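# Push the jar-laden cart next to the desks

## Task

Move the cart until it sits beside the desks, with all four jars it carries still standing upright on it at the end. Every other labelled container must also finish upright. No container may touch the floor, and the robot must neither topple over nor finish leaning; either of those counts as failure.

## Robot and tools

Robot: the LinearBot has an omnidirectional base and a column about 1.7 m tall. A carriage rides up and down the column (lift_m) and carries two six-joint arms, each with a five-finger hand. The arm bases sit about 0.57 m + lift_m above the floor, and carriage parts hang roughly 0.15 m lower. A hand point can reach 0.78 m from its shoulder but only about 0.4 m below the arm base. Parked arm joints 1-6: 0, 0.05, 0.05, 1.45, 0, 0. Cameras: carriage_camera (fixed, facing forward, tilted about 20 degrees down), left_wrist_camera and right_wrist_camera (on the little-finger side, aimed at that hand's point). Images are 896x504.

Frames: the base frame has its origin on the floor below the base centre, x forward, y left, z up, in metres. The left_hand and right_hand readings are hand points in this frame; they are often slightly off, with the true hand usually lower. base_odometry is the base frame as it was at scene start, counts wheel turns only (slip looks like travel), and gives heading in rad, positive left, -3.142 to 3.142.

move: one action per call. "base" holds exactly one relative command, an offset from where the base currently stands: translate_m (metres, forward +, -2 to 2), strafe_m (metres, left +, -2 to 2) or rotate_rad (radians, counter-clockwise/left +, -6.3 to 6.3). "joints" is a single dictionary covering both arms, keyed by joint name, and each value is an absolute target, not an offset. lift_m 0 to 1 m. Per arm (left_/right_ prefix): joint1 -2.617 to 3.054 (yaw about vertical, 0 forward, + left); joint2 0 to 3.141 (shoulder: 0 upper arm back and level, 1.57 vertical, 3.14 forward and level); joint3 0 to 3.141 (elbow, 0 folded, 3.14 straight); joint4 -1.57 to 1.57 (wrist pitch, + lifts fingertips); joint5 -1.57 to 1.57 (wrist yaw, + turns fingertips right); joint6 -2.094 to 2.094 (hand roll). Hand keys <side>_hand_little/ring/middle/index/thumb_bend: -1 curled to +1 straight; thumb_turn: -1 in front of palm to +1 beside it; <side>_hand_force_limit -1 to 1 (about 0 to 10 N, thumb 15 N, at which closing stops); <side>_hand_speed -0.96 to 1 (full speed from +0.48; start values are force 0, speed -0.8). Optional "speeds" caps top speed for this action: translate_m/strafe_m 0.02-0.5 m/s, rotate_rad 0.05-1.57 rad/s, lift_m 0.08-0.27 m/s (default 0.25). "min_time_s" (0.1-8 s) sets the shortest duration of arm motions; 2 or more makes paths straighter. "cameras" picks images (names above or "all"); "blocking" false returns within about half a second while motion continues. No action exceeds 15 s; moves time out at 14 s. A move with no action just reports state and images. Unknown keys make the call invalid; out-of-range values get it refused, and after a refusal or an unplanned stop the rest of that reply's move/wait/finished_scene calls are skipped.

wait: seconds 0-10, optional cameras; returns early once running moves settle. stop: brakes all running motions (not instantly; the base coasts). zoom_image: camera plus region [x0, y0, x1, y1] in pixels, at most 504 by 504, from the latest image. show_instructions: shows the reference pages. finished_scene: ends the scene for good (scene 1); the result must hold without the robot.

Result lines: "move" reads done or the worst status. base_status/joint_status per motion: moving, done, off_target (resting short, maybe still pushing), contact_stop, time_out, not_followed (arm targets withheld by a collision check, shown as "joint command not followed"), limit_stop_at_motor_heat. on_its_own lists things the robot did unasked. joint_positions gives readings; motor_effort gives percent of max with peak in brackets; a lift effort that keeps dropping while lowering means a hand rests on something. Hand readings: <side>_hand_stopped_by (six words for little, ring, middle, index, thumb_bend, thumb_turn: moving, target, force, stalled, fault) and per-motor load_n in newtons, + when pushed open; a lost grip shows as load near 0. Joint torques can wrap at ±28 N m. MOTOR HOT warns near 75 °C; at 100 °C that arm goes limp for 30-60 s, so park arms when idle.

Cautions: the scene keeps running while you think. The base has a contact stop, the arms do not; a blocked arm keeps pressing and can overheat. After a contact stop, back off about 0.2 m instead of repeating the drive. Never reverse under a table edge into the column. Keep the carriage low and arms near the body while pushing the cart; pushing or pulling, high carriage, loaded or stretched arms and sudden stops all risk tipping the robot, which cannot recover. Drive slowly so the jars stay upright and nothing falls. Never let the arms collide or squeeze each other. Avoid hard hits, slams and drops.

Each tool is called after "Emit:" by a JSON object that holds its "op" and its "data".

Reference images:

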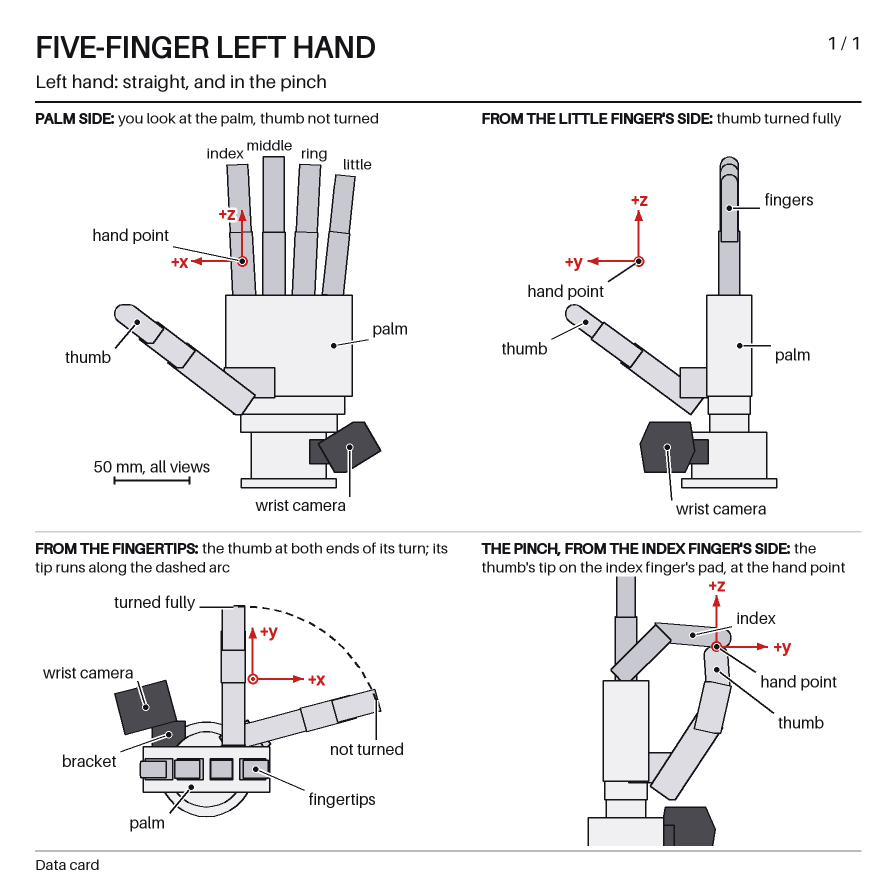

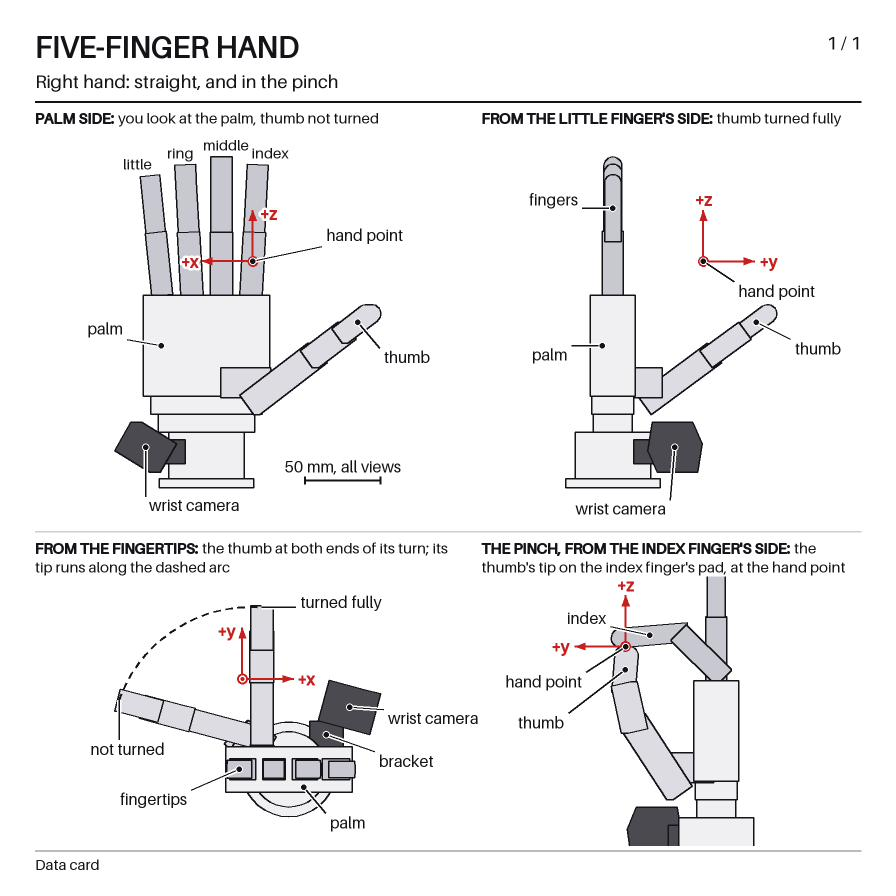

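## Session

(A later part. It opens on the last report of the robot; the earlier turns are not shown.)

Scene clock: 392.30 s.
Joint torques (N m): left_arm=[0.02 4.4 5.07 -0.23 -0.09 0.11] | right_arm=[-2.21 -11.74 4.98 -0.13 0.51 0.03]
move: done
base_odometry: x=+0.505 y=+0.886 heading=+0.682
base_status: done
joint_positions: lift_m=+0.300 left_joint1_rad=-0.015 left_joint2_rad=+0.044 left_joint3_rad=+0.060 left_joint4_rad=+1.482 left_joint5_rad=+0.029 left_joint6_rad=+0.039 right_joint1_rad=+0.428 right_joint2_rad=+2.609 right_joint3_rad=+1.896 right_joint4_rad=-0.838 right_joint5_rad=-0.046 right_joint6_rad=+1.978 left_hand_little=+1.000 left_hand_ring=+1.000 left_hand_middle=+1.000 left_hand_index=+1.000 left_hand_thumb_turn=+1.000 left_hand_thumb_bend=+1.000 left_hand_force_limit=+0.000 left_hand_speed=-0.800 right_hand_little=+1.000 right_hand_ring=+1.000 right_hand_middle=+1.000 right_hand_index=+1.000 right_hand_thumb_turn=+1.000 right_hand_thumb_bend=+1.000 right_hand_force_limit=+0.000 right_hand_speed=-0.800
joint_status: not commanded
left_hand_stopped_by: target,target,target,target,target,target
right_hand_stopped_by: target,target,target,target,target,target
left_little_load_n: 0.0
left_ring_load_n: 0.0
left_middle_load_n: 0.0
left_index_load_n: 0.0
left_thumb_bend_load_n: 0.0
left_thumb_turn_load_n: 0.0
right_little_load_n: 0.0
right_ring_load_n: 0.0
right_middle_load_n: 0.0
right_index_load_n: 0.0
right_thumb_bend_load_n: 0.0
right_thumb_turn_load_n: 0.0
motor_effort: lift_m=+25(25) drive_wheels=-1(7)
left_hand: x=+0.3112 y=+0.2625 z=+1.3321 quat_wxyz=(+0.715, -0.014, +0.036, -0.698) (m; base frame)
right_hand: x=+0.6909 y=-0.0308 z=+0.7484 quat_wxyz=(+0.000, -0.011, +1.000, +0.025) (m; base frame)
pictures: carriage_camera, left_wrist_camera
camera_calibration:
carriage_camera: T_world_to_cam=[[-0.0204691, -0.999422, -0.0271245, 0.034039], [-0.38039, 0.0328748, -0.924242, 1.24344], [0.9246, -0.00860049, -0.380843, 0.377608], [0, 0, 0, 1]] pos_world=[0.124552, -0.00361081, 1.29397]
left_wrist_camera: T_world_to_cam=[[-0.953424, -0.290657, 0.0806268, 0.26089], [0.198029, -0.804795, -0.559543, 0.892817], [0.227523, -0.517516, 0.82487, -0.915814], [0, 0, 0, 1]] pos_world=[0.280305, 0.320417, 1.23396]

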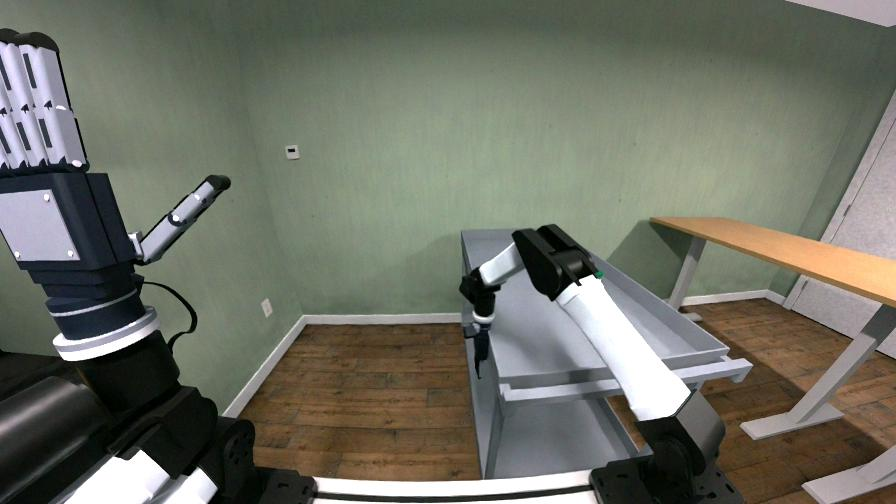

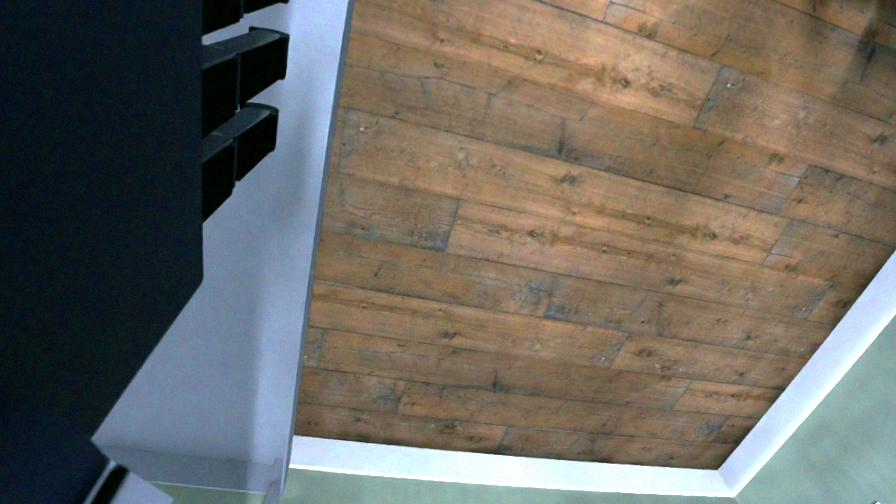

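Emit:
{"op": "move", "data": {"base": {"strafe_m": -0.15}, "speeds": {"strafe_m": 0.06}, "cameras": ["carriage_camera", "left_wrist_camera"]}}

Scene clock: 407.10 s.
Joint torques (N m): left_arm=[-0.01 4.44 5.11 -0.24 -0.1 0.13] | right_arm=[-4.05 -11.71 4.97 0.05 0.83 0.33]
move: done
base_odometry: x=+0.599 y=+0.770 heading=+0.682
base_status: done
joint_positions: lift_m=+0.300 left_joint1_rad=-0.015 left_joint2_rad=+0.044 left_joint3_rad=+0.060 left_joint4_rad=+1.482 left_joint5_rad=+0.029 left_joint6_rad=+0.039 right_joint1_rad=+0.449 right_joint2_rad=+2.609 right_joint3_rad=+1.896 right_joint4_rad=-0.857 right_joint5_rad=-0.074 right_joint6_rad=+1.946 left_hand_little=+1.000 left_hand_ring=+1.000 left_hand_middle=+1.000 left_hand_index=+1.000 left_hand_thumb_turn=+1.000 left_hand_thumb_bend=+1.000 left_hand_force_limit=+0.000 left_hand_speed=-0.800 right_hand_little=+1.000 right_hand_ring=+1.000 right_hand_middle=+1.000 right_hand_index=+1.000 right_hand_thumb_turn=+1.000 right_hand_thumb_bend=+1.000 right_hand_force_limit=+0.000 right_hand_speed=-0.800
joint_status: not commanded
left_hand_stopped_by: target,target,target,target,target,target
right_hand_stopped_by: target,target,target,target,target,target
left_little_load_n: 0.0
left_ring_load_n: 0.0
left_middle_load_n: 0.0
left_index_load_n: 0.0
left_thumb_bend_load_n: 0.0
left_thumb_turn_load_n: 0.0
right_little_load_n: 0.0
right_ring_load_n: 0.0
right_middle_load_n: 0.0
right_index_load_n: 0.0
right_thumb_bend_load_n: 0.0
right_thumb_turn_load_n: 0.0
motor_effort: lift_m=+25(25) drive_wheels=+1(8)
left_hand: x=+0.3112 y=+0.2625 z=+1.3321 quat_wxyz=(+0.715, -0.014, +0.036, -0.698) (m; base frame)
right_hand: x=+0.6763 y=-0.0176 z=+0.7491 quat_wxyz=(-0.015, -0.037, +0.999, +0.034) (m; base frame)
pictures: carriage_camera, left_wrist_camera
camera_calibration:
carriage_camera: T_world_to_cam=[[-0.0204691, -0.999422, -0.0271245, 0.034039], [-0.38039, 0.0328748, -0.924242, 1.24344], [0.9246, -0.00860049, -0.380843, 0.377608], [0, 0, 0, 1]] pos_world=[0.124552, -0.00361081, 1.29397]
left_wrist_camera: T_world_to_cam=[[-0.953424, -0.290657, 0.0806268, 0.26089], [0.198029, -0.804795, -0.559543, 0.892817], [0.227523, -0.517516, 0.82487, -0.915814], [0, 0, 0, 1]] pos_world=[0.280305, 0.320417, 1.23396]

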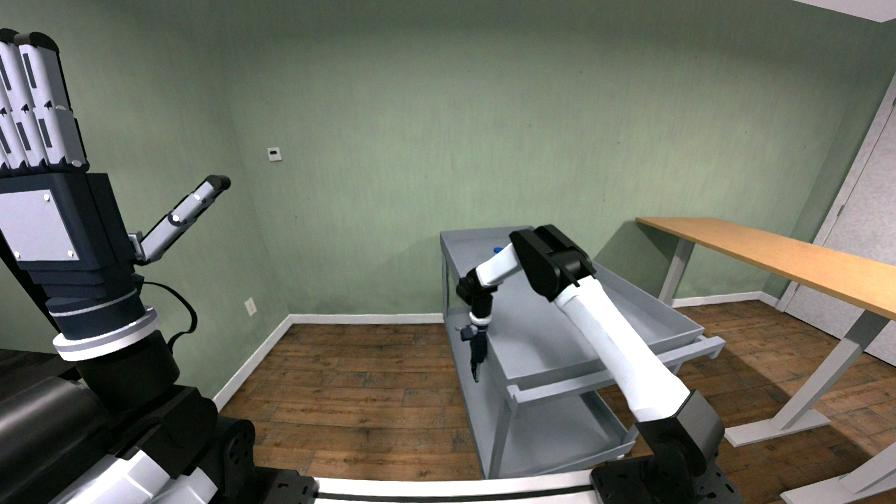

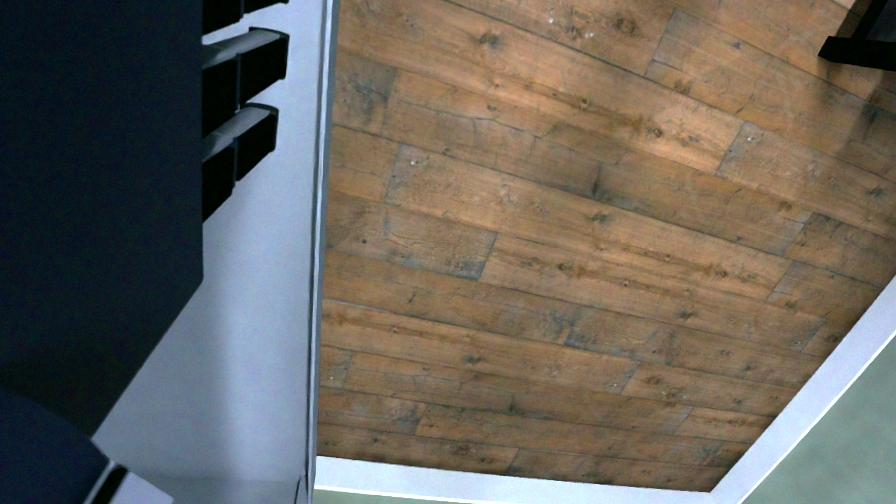

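Emit:
{"op": "move", "data": {"base": {"strafe_m": 0.18}, "speeds": {"strafe_m": 0.15}}}

Emit:
{"op": "move", "data": {"base": {"translate_m": -0.15}, "joints": {"lift_m": 0.5}, "speeds": {"translate_m": 0.15}, "cameras": ["carriage_camera"]}}

Emit:
{"op": "move", "data": {"joints": {"right_joint1_rad": 0, "right_joint2_rad": 0.05, "right_joint3_rad": 0.05, "right_joint4_rad": 1.45, "right_joint5_rad": 0, "right_joint6_rad": 0}, "cameras": ["carriage_camera", "right_wrist_camera"]}}

Scene clock: 436.83 s.
Joint torques (N m): left_arm=[0.01 4.42 5.07 -0.24 -0.09 0.12] | right_arm=[0.4 -11.7 4.96 0.13 0.14 0.16]
move: done
base_odometry: x=+0.486 y=+0.910 heading=+0.682
base_status: done
joint_positions: lift_m=+0.300 left_joint1_rad=-0.015 left_joint2_rad=+0.044 left_joint3_rad=+0.060 left_joint4_rad=+1.482 left_joint5_rad=+0.029 left_joint6_rad=+0.039 right_joint1_rad=+0.399 right_joint2_rad=+2.609 right_joint3_rad=+1.896 right_joint4_rad=-0.866 right_joint5_rad=-0.013 right_joint6_rad=+1.963 left_hand_little=+1.000 left_hand_ring=+1.000 left_hand_middle=+1.000 left_hand_index=+1.000 left_hand_thumb_turn=+1.000 left_hand_thumb_bend=+1.000 left_hand_force_limit=+0.000 left_hand_speed=-0.800 right_hand_little=+1.000 right_hand_ring=+1.000 right_hand_middle=+1.000 right_hand_index=+1.000 right_hand_thumb_turn=+1.000 right_hand_thumb_bend=+1.000 right_hand_force_limit=+0.000 right_hand_speed=-0.800
joint_status: not commanded
left_hand_stopped_by: target,target,target,target,target,target
right_hand_stopped_by: target,target,target,target,target,target
left_little_load_n: 0.0
left_ring_load_n: 0.0
left_middle_load_n: 0.0
left_index_load_n: 0.0
left_thumb_bend_load_n: 0.0
left_thumb_turn_load_n: 0.0
right_little_load_n: 0.0
right_ring_load_n: 0.0
right_middle_load_n: 0.0
right_index_load_n: 0.5
right_thumb_bend_load_n: 0.0
right_thumb_turn_load_n: 0.0
motor_effort: lift_m=+25(25) drive_wheels=+1(7)
left_hand: x=+0.3112 y=+0.2625 z=+1.3321 quat_wxyz=(+0.715, -0.014, +0.036, -0.698) (m; base frame)
right_hand: x=+0.6933 y=-0.0525 z=+0.7454 quat_wxyz=(-0.006, -0.003, +1.000, +0.004) (m; base frame)
pictures: none

Scene clock: 438.83 s.
Joint torques (N m): left_arm=[0.05 4.34 4.89 -0.23 -0.1 0.11] | right_arm=[0.36 -11.93 4.88 0.14 0.12 0.17]
move: done
base_odometry: x=+0.370 y=+0.815 heading=+0.682
base_status: done
joint_positions: lift_m=+0.500 left_joint1_rad=-0.015 left_joint2_rad=+0.044 left_joint3_rad=+0.060 left_joint4_rad=+1.482 left_joint5_rad=+0.029 left_joint6_rad=+0.039 right_joint1_rad=+0.399 right_joint2_rad=+2.611 right_joint3_rad=+1.897 right_joint4_rad=-0.868 right_joint5_rad=-0.011 right_joint6_rad=+1.964 left_hand_little=+1.000 left_hand_ring=+1.000 left_hand_middle=+1.000 left_hand_index=+1.000 left_hand_thumb_turn=+1.000 left_hand_thumb_bend=+1.000 left_hand_force_limit=+0.000 left_hand_speed=-0.800 right_hand_little=+1.000 right_hand_ring=+1.000 right_hand_middle=+1.000 right_hand_index=+1.000 right_hand_thumb_turn=+1.000 right_hand_thumb_bend=+1.000 right_hand_force_limit=+0.000 right_hand_speed=-0.800
joint_status: all done
left_hand_stopped_by: target,target,target,target,target,target
right_hand_stopped_by: target,target,target,target,target,target
left_little_load_n: 0.0
left_ring_load_n: 0.0
left_middle_load_n: 0.0
left_index_load_n: 0.0
left_thumb_bend_load_n: 0.0
left_thumb_turn_load_n: 0.0
right_little_load_n: 0.0
right_ring_load_n: 0.0
right_middle_load_n: 0.0
right_index_load_n: 0.0
right_thumb_bend_load_n: -0.5
right_thumb_turn_load_n: 0.0
motor_effort: lift_m=+33(40) drive_wheels=+1(7)
left_hand: x=+0.3113 y=+0.2625 z=+1.5314 quat_wxyz=(+0.715, -0.014, +0.036, -0.698) (m; base frame)
right_hand: x=+0.6926 y=-0.0532 z=+0.9435 quat_wxyz=(-0.008, -0.003, +1.000, +0.003) (m; base frame)
pictures: carriage_camera
camera_calibration:
carriage_camera: T_world_to_cam=[[-0.0204691, -0.999422, -0.0271245, 0.0394449], [-0.38039, 0.0328748, -0.924242, 1.42764], [0.9246, -0.00860049, -0.380843, 0.45351], [0, 0, 0, 1]] pos_world=[0.124552, -0.00361081, 1.49327]

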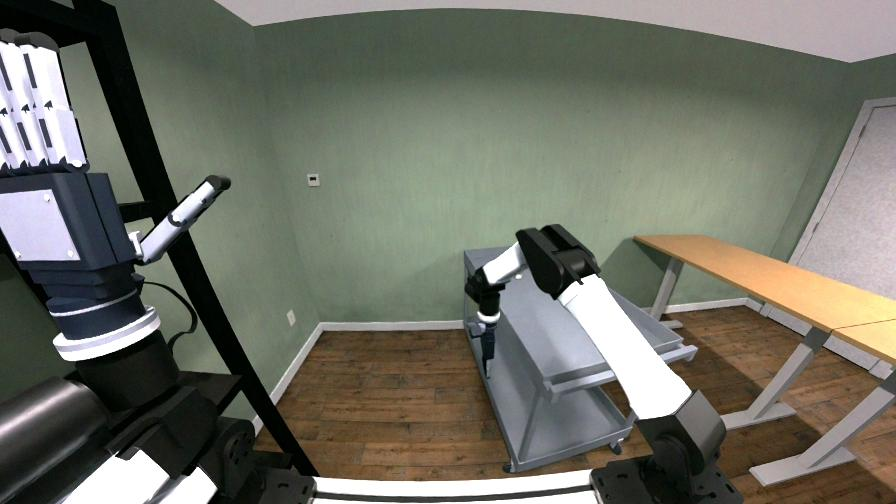

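Scene clock: 441.20 s.
Joint torques (N m): left_arm=[0.02 4.42 5.05 -0.23 -0.09 0.12] | right_arm=[-0.46 2.43 3.21 0.12 0.15 0.05]
move: done
base_odometry: x=+0.370 y=+0.815 heading=+0.682
base_status: not commanded
joint_positions: lift_m=+0.500 left_joint1_rad=-0.015 left_joint2_rad=+0.044 left_joint3_rad=+0.060 left_joint4_rad=+1.482 left_joint5_rad=+0.029 left_joint6_rad=+0.039 right_joint1_rad=+0.009 right_joint2_rad=+0.057 right_joint3_rad=+0.061 right_joint4_rad=+1.436 right_joint5_rad=-0.008 right_joint6_rad=+0.008 left_hand_little=+1.000 left_hand_ring=+1.000 left_hand_middle=+1.000 left_hand_index=+1.000 left_hand_thumb_turn=+1.000 left_hand_thumb_bend=+1.000 left_hand_force_limit=+0.000 left_hand_speed=-0.800 right_hand_little=+1.000 right_hand_ring=+1.000 right_hand_middle=+1.000 right_hand_index=+1.000 right_hand_thumb_turn=+1.000 right_hand_thumb_bend=+1.000 right_hand_force_limit=+0.000 right_hand_speed=-0.800
joint_status: all done
left_hand_stopped_by: target,target,target,target,target,target
right_hand_stopped_by: target,target,target,target,target,target
left_little_load_n: 0.0
left_ring_load_n: 0.0
left_middle_load_n: -0.5
left_index_load_n: 0.0
left_thumb_bend_load_n: 0.0
left_thumb_turn_load_n: 0.0
right_little_load_n: 0.0
right_ring_load_n: 0.0
right_middle_load_n: 0.0
right_index_load_n: 0.0
right_thumb_bend_load_n: 0.0
right_thumb_turn_load_n: 0.0
motor_effort: lift_m=+33(33) drive_wheels=+0(3)
left_hand: x=+0.3113 y=+0.2625 z=+1.5314 quat_wxyz=(+0.715, -0.014, +0.036, -0.698) (m; base frame)
right_hand: x=+0.3261 y=-0.2642 z=+1.5277 quat_wxyz=(+0.712, -0.049, +0.043, -0.700) (m; base frame)
pictures: carriage_camera, right_wrist_camera
camera_calibration:
carriage_camera: T_world_to_cam=[[-0.0204691, -0.999422, -0.0271245, 0.0394449], [-0.38039, 0.0328748, -0.924242, 1.42764], [0.9246, -0.00860049, -0.380843, 0.45351], [0, 0, 0, 1]] pos_world=[0.124552, -0.00361081, 1.49327]
right_wrist_camera: T_world_to_cam=[[0.959773, -0.241053, -0.143976, -0.159516], [0.125218, 0.826434, -0.548933, 1.00954], [0.251309, 0.508823, 0.823373, -1.0943], [0, 0, 0, 1]] pos_world=[0.301693, -0.315967, 1.43222]

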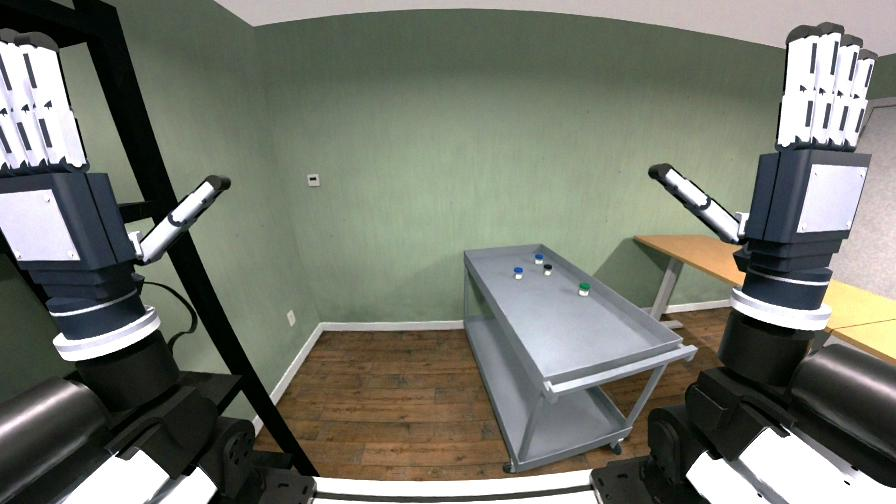

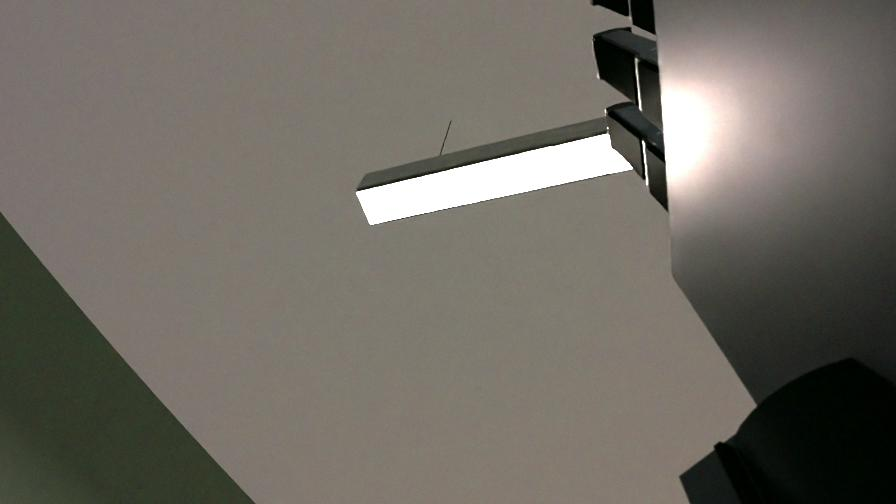

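Emit:
{"op": "zoom_image", "data": {"camera": "carriage_camera", "region": [440, 220, 720, 480]}}

Scaled by 1.800 from the camera's 896x504 image, which has a finer 1280x720 frame.

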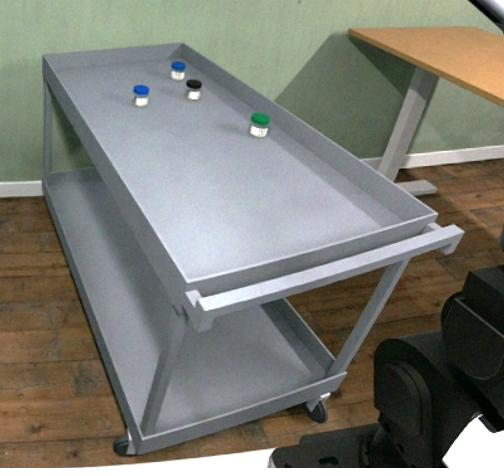

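Emit:
{"op": "zoom_image", "data": {"camera": "carriage_camera", "region": [500, 320, 640, 480]}}

Emit:
{"op": "zoom_image", "data": {"camera": "carriage_camera", "region": [600, 310, 740, 470]}}

Scaled by 3.150 from the camera's 896x504 image, which has a finer 1280x720 frame.

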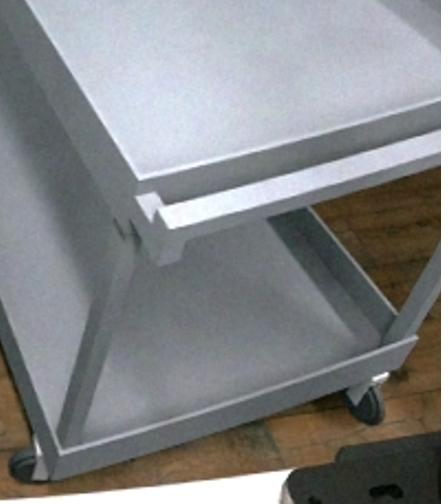

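Scaled by 3.150 from the camera's 896x504 image, which has a finer 1280x720 frame.

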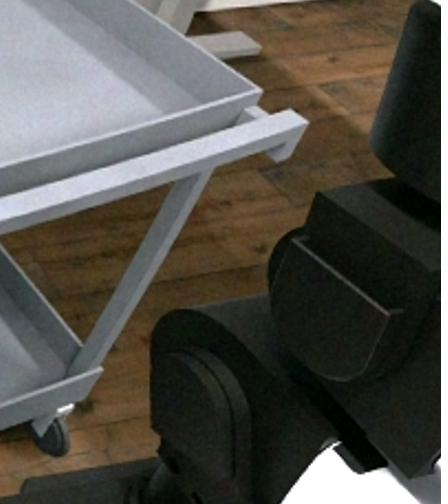

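Emit:
{"op": "move", "data": {"base": {"rotate_rad": 0.15}}}

Emit:
{"op": "move", "data": {"base": {"translate_m": -0.2}}}

Emit:
{"op": "move", "data": {"base": {"strafe_m": -0.77}, "joints": {"lift_m": 0.55, "right_joint1_rad": 0.15, "right_joint2_rad": 2.3, "right_joint3_rad": 1.6, "right_joint4_rad": -0.87, "right_joint6_rad": 0.15, "left_joint1_rad": -0.15, "left_joint2_rad": 2.3, "left_joint3_rad": 1.6, "left_joint4_rad": -0.87, "left_joint6_rad": -0.15}, "min_time_s": 3, "cameras": ["all"]}}

Scene clock: 581.80 s.
Joint torques (N m): left_arm=[0.08 4.38 5.04 -0.23 -0.1 0.12] | right_arm=[-0.47 2.45 3.18 0.07 0.14 0.04]
move: done
base_odometry: x=+0.369 y=+0.815 heading=+0.831
base_status: done
joint_positions: lift_m=+0.500 left_joint1_rad=-0.015 left_joint2_rad=+0.044 left_joint3_rad=+0.060 left_joint4_rad=+1.482 left_joint5_rad=+0.029 left_joint6_rad=+0.039 right_joint1_rad=+0.009 right_joint2_rad=+0.057 right_joint3_rad=+0.061 right_joint4_rad=+1.441 right_joint5_rad=-0.008 right_joint6_rad=+0.006 left_hand_little=+1.000 left_hand_ring=+1.000 left_hand_middle=+1.000 left_hand_index=+1.000 left_hand_thumb_turn=+1.000 left_hand_thumb_bend=+1.000 left_hand_force_limit=+0.000 left_hand_speed=-0.800 right_hand_little=+1.000 right_hand_ring=+1.000 right_hand_middle=+1.000 right_hand_index=+1.000 right_hand_thumb_turn=+1.000 right_hand_thumb_bend=+1.000 right_hand_force_limit=+0.000 right_hand_speed=-0.800
joint_status: not commanded
left_hand_stopped_by: target,target,target,target,target,target
right_hand_stopped_by: target,target,target,target,target,target
left_little_load_n: 0.0
left_ring_load_n: 0.0
left_middle_load_n: 0.0
left_index_load_n: 0.0
left_thumb_bend_load_n: 0.0
left_thumb_turn_load_n: 0.0
right_little_load_n: 0.0
right_ring_load_n: 0.0
right_middle_load_n: 0.0
right_index_load_n: 0.0
right_thumb_bend_load_n: 0.0
right_thumb_turn_load_n: 0.0
motor_effort: lift_m=+33(33) drive_wheels=-1(5)
left_hand: x=+0.3113 y=+0.2625 z=+1.5314 quat_wxyz=(+0.715, -0.014, +0.036, -0.698) (m; base frame)
right_hand: x=+0.3248 y=-0.2643 z=+1.5282 quat_wxyz=(+0.711, -0.047, +0.041, -0.700) (m; base frame)
pictures: none

Scene clock: 583.87 s.
Joint torques (N m): left_arm=[0.05 4.36 5.03 -0.28 -0.11 0.12] | right_arm=[-0.49 2.47 3.17 -0.02 0.15 0.05]
move: done
base_odometry: x=+0.235 y=+0.667 heading=+0.832
base_status: done
joint_positions: lift_m=+0.500 left_joint1_rad=-0.015 left_joint2_rad=+0.044 left_joint3_rad=+0.060 left_joint4_rad=+1.482 left_joint5_rad=+0.029 left_joint6_rad=+0.039 right_joint1_rad=+0.009 right_joint2_rad=+0.057 right_joint3_rad=+0.061 right_joint4_rad=+1.448 right_joint5_rad=-0.008 right_joint6_rad=+0.006 left_hand_little=+1.000 left_hand_ring=+1.000 left_hand_middle=+1.000 left_hand_index=+1.000 left_hand_thumb_turn=+1.000 left_hand_thumb_bend=+1.000 left_hand_force_limit=+0.000 left_hand_speed=-0.800 right_hand_little=+1.000 right_hand_ring=+1.000 right_hand_middle=+1.000 right_hand_index=+1.000 right_hand_thumb_turn=+1.000 right_hand_thumb_bend=+1.000 right_hand_force_limit=+0.000 right_hand_speed=-0.800
joint_status: not commanded
left_hand_stopped_by: target,target,target,target,target,target
right_hand_stopped_by: target,target,target,target,target,target
left_little_load_n: 0.0
left_ring_load_n: 0.0
left_middle_load_n: 0.0
left_index_load_n: 0.0
left_thumb_bend_load_n: 0.0
left_thumb_turn_load_n: 0.0
right_little_load_n: 0.0
right_ring_load_n: 0.0
right_middle_load_n: 0.0
right_index_load_n: 0.0
right_thumb_bend_load_n: 0.0
right_thumb_turn_load_n: 0.0
motor_effort: lift_m=+32(33) drive_wheels=-3(11)
left_hand: x=+0.3113 y=+0.2625 z=+1.5314 quat_wxyz=(+0.715, -0.014, +0.036, -0.698) (m; base frame)
right_hand: x=+0.3232 y=-0.2643 z=+1.5288 quat_wxyz=(+0.711, -0.045, +0.039, -0.700) (m; base frame)
pictures: none

Scene clock: 587.67 s.
Joint torques (N m): left_arm=[-0.42 -12.19 6.45 -0.07 -0.07 0.02] | right_arm=[1.02 -9.1 5.97 0.01 0.08 0.18]
move: done
base_odometry: x=+0.804 y=+0.149 heading=+0.832
base_status: done
joint_positions: lift_m=+0.550 left_joint1_rad=-0.146 left_joint2_rad=+2.287 left_joint3_rad=+1.581 left_joint4_rad=-0.848 left_joint5_rad=+0.030 left_joint6_rad=-0.142 right_joint1_rad=+0.142 right_joint2_rad=+2.287 right_joint3_rad=+1.573 right_joint4_rad=-0.858 right_joint5_rad=-0.006 right_joint6_rad=+0.143 left_hand_little=+1.000 left_hand_ring=+1.000 left_hand_middle=+1.000 left_hand_index=+1.000 left_hand_thumb_turn=+1.000 left_hand_thumb_bend=+1.000 left_hand_force_limit=+0.000 left_hand_speed=-0.800 right_hand_little=+1.000 right_hand_ring=+1.000 right_hand_middle=+1.000 right_hand_index=+1.000 right_hand_thumb_turn=+1.000 right_hand_thumb_bend=+1.000 right_hand_force_limit=+0.000 right_hand_speed=-0.800
joint_status: all done
left_hand_stopped_by: target,target,target,target,target,target
right_hand_stopped_by: target,target,target,target,target,target
left_little_load_n: 0.0
left_ring_load_n: 0.0
left_middle_load_n: 0.0
left_index_load_n: 0.0
left_thumb_bend_load_n: 0.0
left_thumb_turn_load_n: 0.0
right_little_load_n: 0.0
right_ring_load_n: 0.0
right_middle_load_n: 0.0
right_index_load_n: 0.0
right_thumb_bend_load_n: 0.0
right_thumb_turn_load_n: 0.0
motor_effort: lift_m=+33(41) drive_wheels=-1(8)
left_hand: x=+0.5885 y=+0.2001 z=+1.0616 quat_wxyz=(-0.007, -0.706, +0.708, -0.016) (m; base frame)
right_hand: x=+0.5839 y=-0.2066 z=+1.0598 quat_wxyz=(+0.001, -0.707, +0.708, +0.003) (m; base frame)
pictures: carriage_camera, left_wrist_camera, right_wrist_camera
camera_calibration:
carriage_camera: T_world_to_cam=[[-0.0204691, -0.999422, -0.0271245, 0.0408011], [-0.38039, 0.0328748, -0.924242, 1.47385], [0.9246, -0.00860049, -0.380843, 0.472552], [0, 0, 0, 1]] pos_world=[0.124552, -0.00361081, 1.54327]
left_wrist_camera: T_world_to_cam=[[0.962477, -0.271364, -0.000649951, -0.516226], [-0.227576, -0.808468, 0.542761, -0.282681], [-0.147811, -0.522247, -0.839887, 1.20103], [0, 0, 0, 1]] pos_world=[0.610049, 0.258609, 1.16182]
right_wrist_camera: T_world_to_cam=[[-0.966524, -0.255698, 0.0212121, 0.486148], [-0.206735, 0.82507, 0.525851, -0.272717], [-0.15196, 0.503863, -0.850312, 1.20508], [0, 0, 0, 1]] pos_world=[0.596617, -0.257875, 1.15779]

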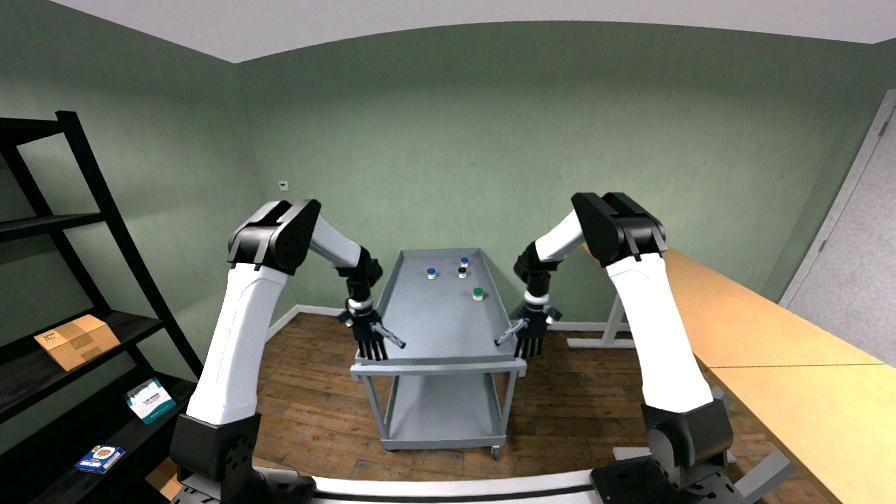

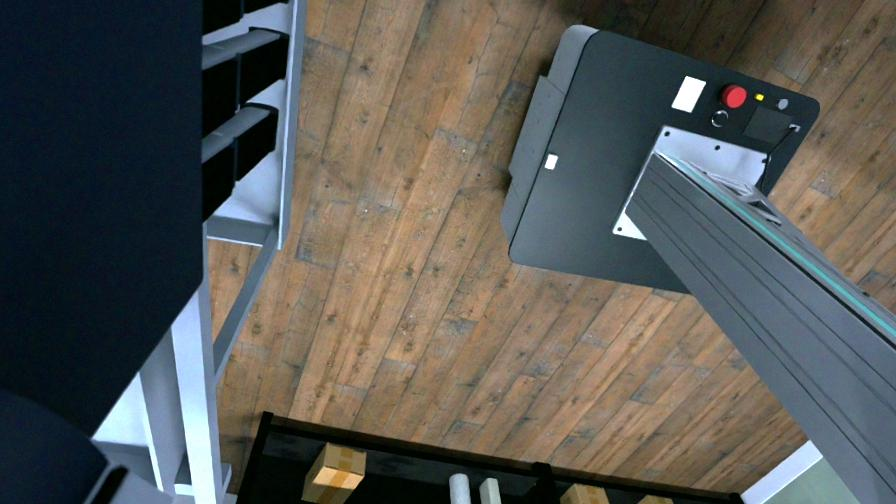

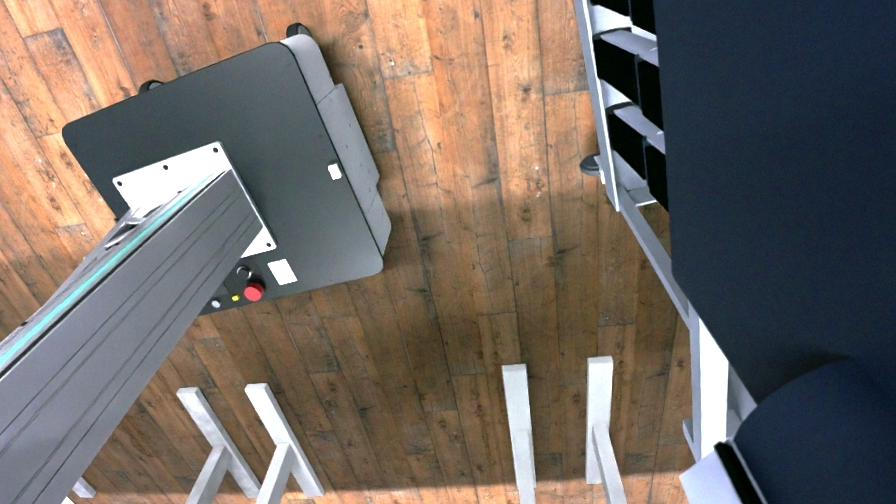

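Emit:
{"op": "zoom_image", "data": {"camera": "carriage_camera", "region": [330, 230, 550, 470]}}

Emit:
{"op": "zoom_image", "data": {"camera": "left_wrist_camera", "region": [150, 0, 350, 504]}}

Emit:
{"op": "zoom_image", "data": {"camera": "right_wrist_camera", "region": [550, 0, 750, 504]}}

Scaled by 2.100 from the camera's 896x504 image, which has a finer 1280x720 frame.

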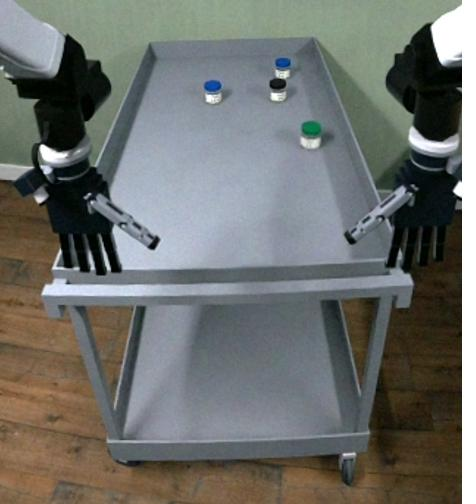

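Scaled by 1.000.

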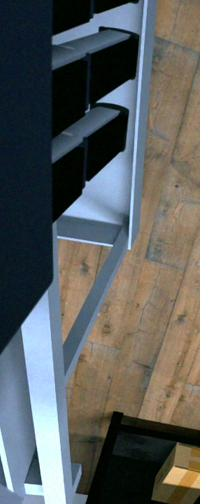

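Scaled by 1.000.

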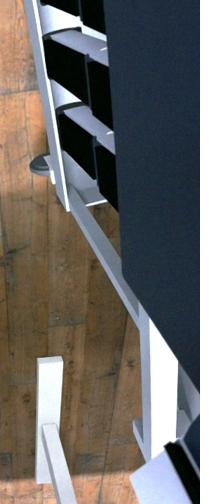

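Emit:
{"op": "move", "data": {"base": {"translate_m": -0.085}, "joints": {"lift_m": 0.35, "right_joint1_rad": 0.15, "right_joint2_rad": 2.346, "right_joint3_rad": 1.2, "right_joint4_rad": 1.146, "right_joint5_rad": 0.15, "right_joint6_rad": 0, "left_joint1_rad": -0.15, "left_joint2_rad": 2.346, "left_joint3_rad": 1.2, "left_joint4_rad": 1.146, "left_joint5_rad": -0.15, "left_joint6_rad": 0, "left_hand_speed": 0, "right_hand_speed": 0, "left_hand_thumb_turn": -1, "right_hand_thumb_turn": -1}, "min_time_s": 3}}

Emit:
{"op": "move", "data": {"base": {"strafe_m": 0.03}, "joints": {"lift_m": 0.28}, "cameras": ["all"]}}

Scene clock: 667.10 s.
Joint torques (N m): left_arm=[0.43 -20.22 9.72 6.3 -0.82 0.75] | right_arm=[-1.87 -12.49 10.69 7.71 0.33 -0.59]
move: off_target
base_odometry: x=+0.747 y=+0.086 heading=+0.832
base_status: done
joint_positions: lift_m=+0.350 left_joint1_rad=-0.155 left_joint2_rad=+2.415 left_joint3_rad=+1.135 left_joint4_rad=+0.684 left_joint5_rad=-0.083 left_joint6_rad=-0.055 right_joint1_rad=+0.175 right_joint2_rad=+2.376 right_joint3_rad=+1.104 right_joint4_rad=+0.628 right_joint5_rad=+0.129 right_joint6_rad=+0.071 left_hand_little=+0.999 left_hand_ring=+1.000 left_hand_middle=+1.000 left_hand_index=+1.000 left_hand_thumb_turn=-1.000 left_hand_thumb_bend=+1.000 left_hand_force_limit=+0.000 left_hand_speed=+0.000 right_hand_little=+0.998 right_hand_ring=+1.000 right_hand_middle=+1.000 right_hand_index=+1.000 right_hand_thumb_turn=-1.000 right_hand_thumb_bend=+1.000 right_hand_force_limit=+0.000 right_hand_speed=+0.000
joint_status: left_joint3_rad off_target (ended at +1.135, target +1.200); left_joint4_rad off_target (ended at +0.685, target +1.146); left_joint5_rad off_target (ended at -0.083, target -0.150); left_joint6_rad off_target (ended at -0.055, target +0.000); right_joint1_rad off_target (ended at +0.175, target +0.150); right_joint3_rad off_target (ended at +1.104, target +1.200); right_joint4_rad off_target (ended at +0.628, target +1.146); right_joint6_rad off_target (ended at +0.071, target +0.000); the others done
left_hand_stopped_by: target,target,target,target,target,target
right_hand_stopped_by: target,target,target,target,target,target
left_little_load_n: -7.5
left_ring_load_n: -1.0
left_middle_load_n: 0.0
left_index_load_n: 0.0
left_thumb_bend_load_n: 0.0
left_thumb_turn_load_n: 0.0
right_little_load_n: -20.5
right_ring_load_n: -0.5
right_middle_load_n: 0.0
right_index_load_n: 0.0
right_thumb_bend_load_n: 0.0
right_thumb_turn_load_n: 0.0
motor_effort: lift_m=+25(28) drive_wheels=-4(7)
left_hand: x=+0.7580 y=+0.1974 z=+0.8020 quat_wxyz=(+0.323, -0.607, +0.642, -0.341) (m; base frame)
right_hand: x=+0.7434 y=-0.1975 z=+0.8018 quat_wxyz=(+0.316, -0.644, +0.619, -0.320) (m; base frame)
pictures: none

Scene clock: 668.10 s.
Joint torques (N m): left_arm=[0.24 -18.09 10.21 4.69 -0.18 0.55] | right_arm=[-3.06 -14.19 11.06 5.89 -0.23 -0.36]
move: done
base_odometry: x=+0.724 y=+0.106 heading=+0.832
base_status: done
joint_positions: lift_m=+0.280 left_joint1_rad=-0.153 left_joint2_rad=+2.392 left_joint3_rad=+1.132 left_joint4_rad=+0.869 left_joint5_rad=-0.149 left_joint6_rad=-0.036 right_joint1_rad=+0.188 right_joint2_rad=+2.395 right_joint3_rad=+1.101 right_joint4_rad=+0.806 right_joint5_rad=+0.177 right_joint6_rad=+0.047 left_hand_little=+1.000 left_hand_ring=+1.000 left_hand_middle=+1.000 left_hand_index=+1.000 left_hand_thumb_turn=-1.000 left_hand_thumb_bend=+1.000 left_hand_force_limit=+0.000 left_hand_speed=+0.000 right_hand_little=+1.000 right_hand_ring=+1.000 right_hand_middle=+1.000 right_hand_index=+1.000 right_hand_thumb_turn=-1.000 right_hand_thumb_bend=+1.000 right_hand_force_limit=+0.000 right_hand_speed=+0.000
joint_status: all done
left_hand_stopped_by: target,target,target,target,target,target
right_hand_stopped_by: target,target,target,target,target,target
left_little_load_n: -3.5
left_ring_load_n: 0.0
left_middle_load_n: 0.0
left_index_load_n: 0.0
left_thumb_bend_load_n: 0.0
left_thumb_turn_load_n: 0.0
right_little_load_n: -3.0
right_ring_load_n: 0.0
right_middle_load_n: 0.0
right_index_load_n: 0.0
right_thumb_bend_load_n: 0.0
right_thumb_turn_load_n: 0.0
on_its_own: left_joint4_rad moved +0.185 toward your old target +1.146; left_joint5_rad moved -0.066 to your old target -0.150; right_joint4_rad moved +0.178 toward your old target +1.146; right_joint6_rad moved -0.024 toward your old target +0.000
motor_effort: lift_m=+24(26) drive_wheels=-3(10)
left_hand: x=+0.7969 y=+0.2066 z=+0.7815 quat_wxyz=(+0.401, -0.582, +0.592, -0.388) (m; base frame)
right_hand: x=+0.7719 y=-0.1961 z=+0.7555 quat_wxyz=(+0.356, -0.615, +0.594, -0.377) (m; base frame)
pictures: carriage_camera, left_wrist_camera, right_wrist_camera
camera_calibration:
carriage_camera: T_world_to_cam=[[-0.0204691, -0.999422, -0.0271245, 0.0334992], [-0.38039, 0.0328748, -0.924242, 1.22505], [0.9246, -0.00860049, -0.380843, 0.370029], [0, 0, 0, 1]] pos_world=[0.124552, -0.00361081, 1.27407]
left_wrist_camera: T_world_to_cam=[[0.38229, -0.287827, 0.878072, -0.936094], [-0.564379, -0.825145, -0.0247623, 0.637364], [0.731663, -0.486099, -0.477888, 0.00876325], [0, 0, 0, 1]] pos_world=[0.711162, 0.260744, 0.841928]
right_wrist_camera: T_world_to_cam=[[-0.461824, -0.295708, -0.836227, 0.927355], [-0.565799, 0.824276, 0.0209929, 0.575956], [0.683074, 0.482831, -0.547982, 0.0925276], [0, 0, 0, 1]] pos_world=[0.690947, -0.245196, 0.814092]

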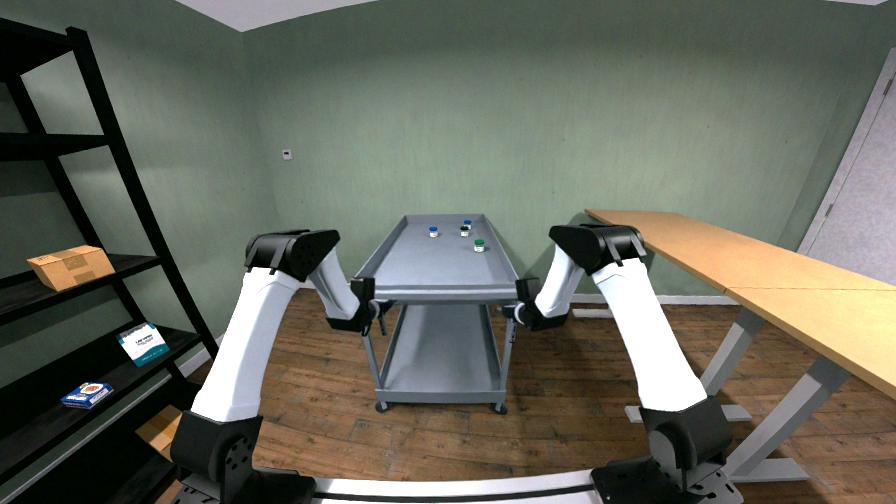

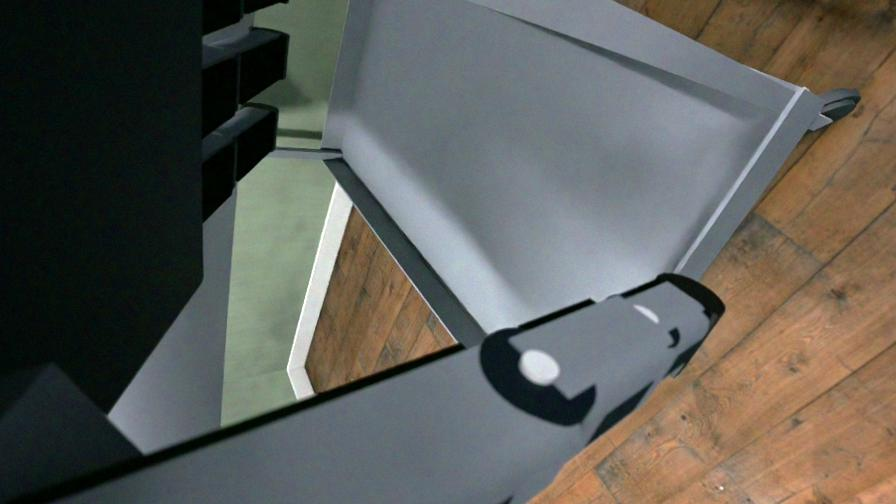

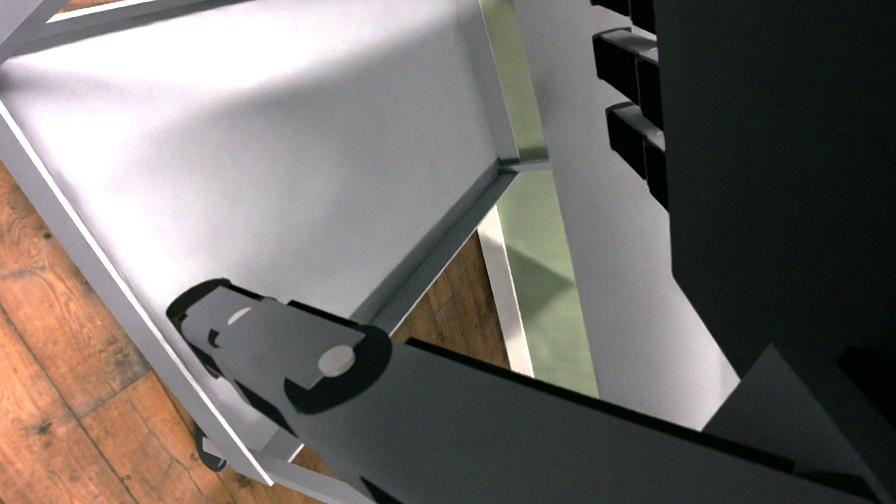

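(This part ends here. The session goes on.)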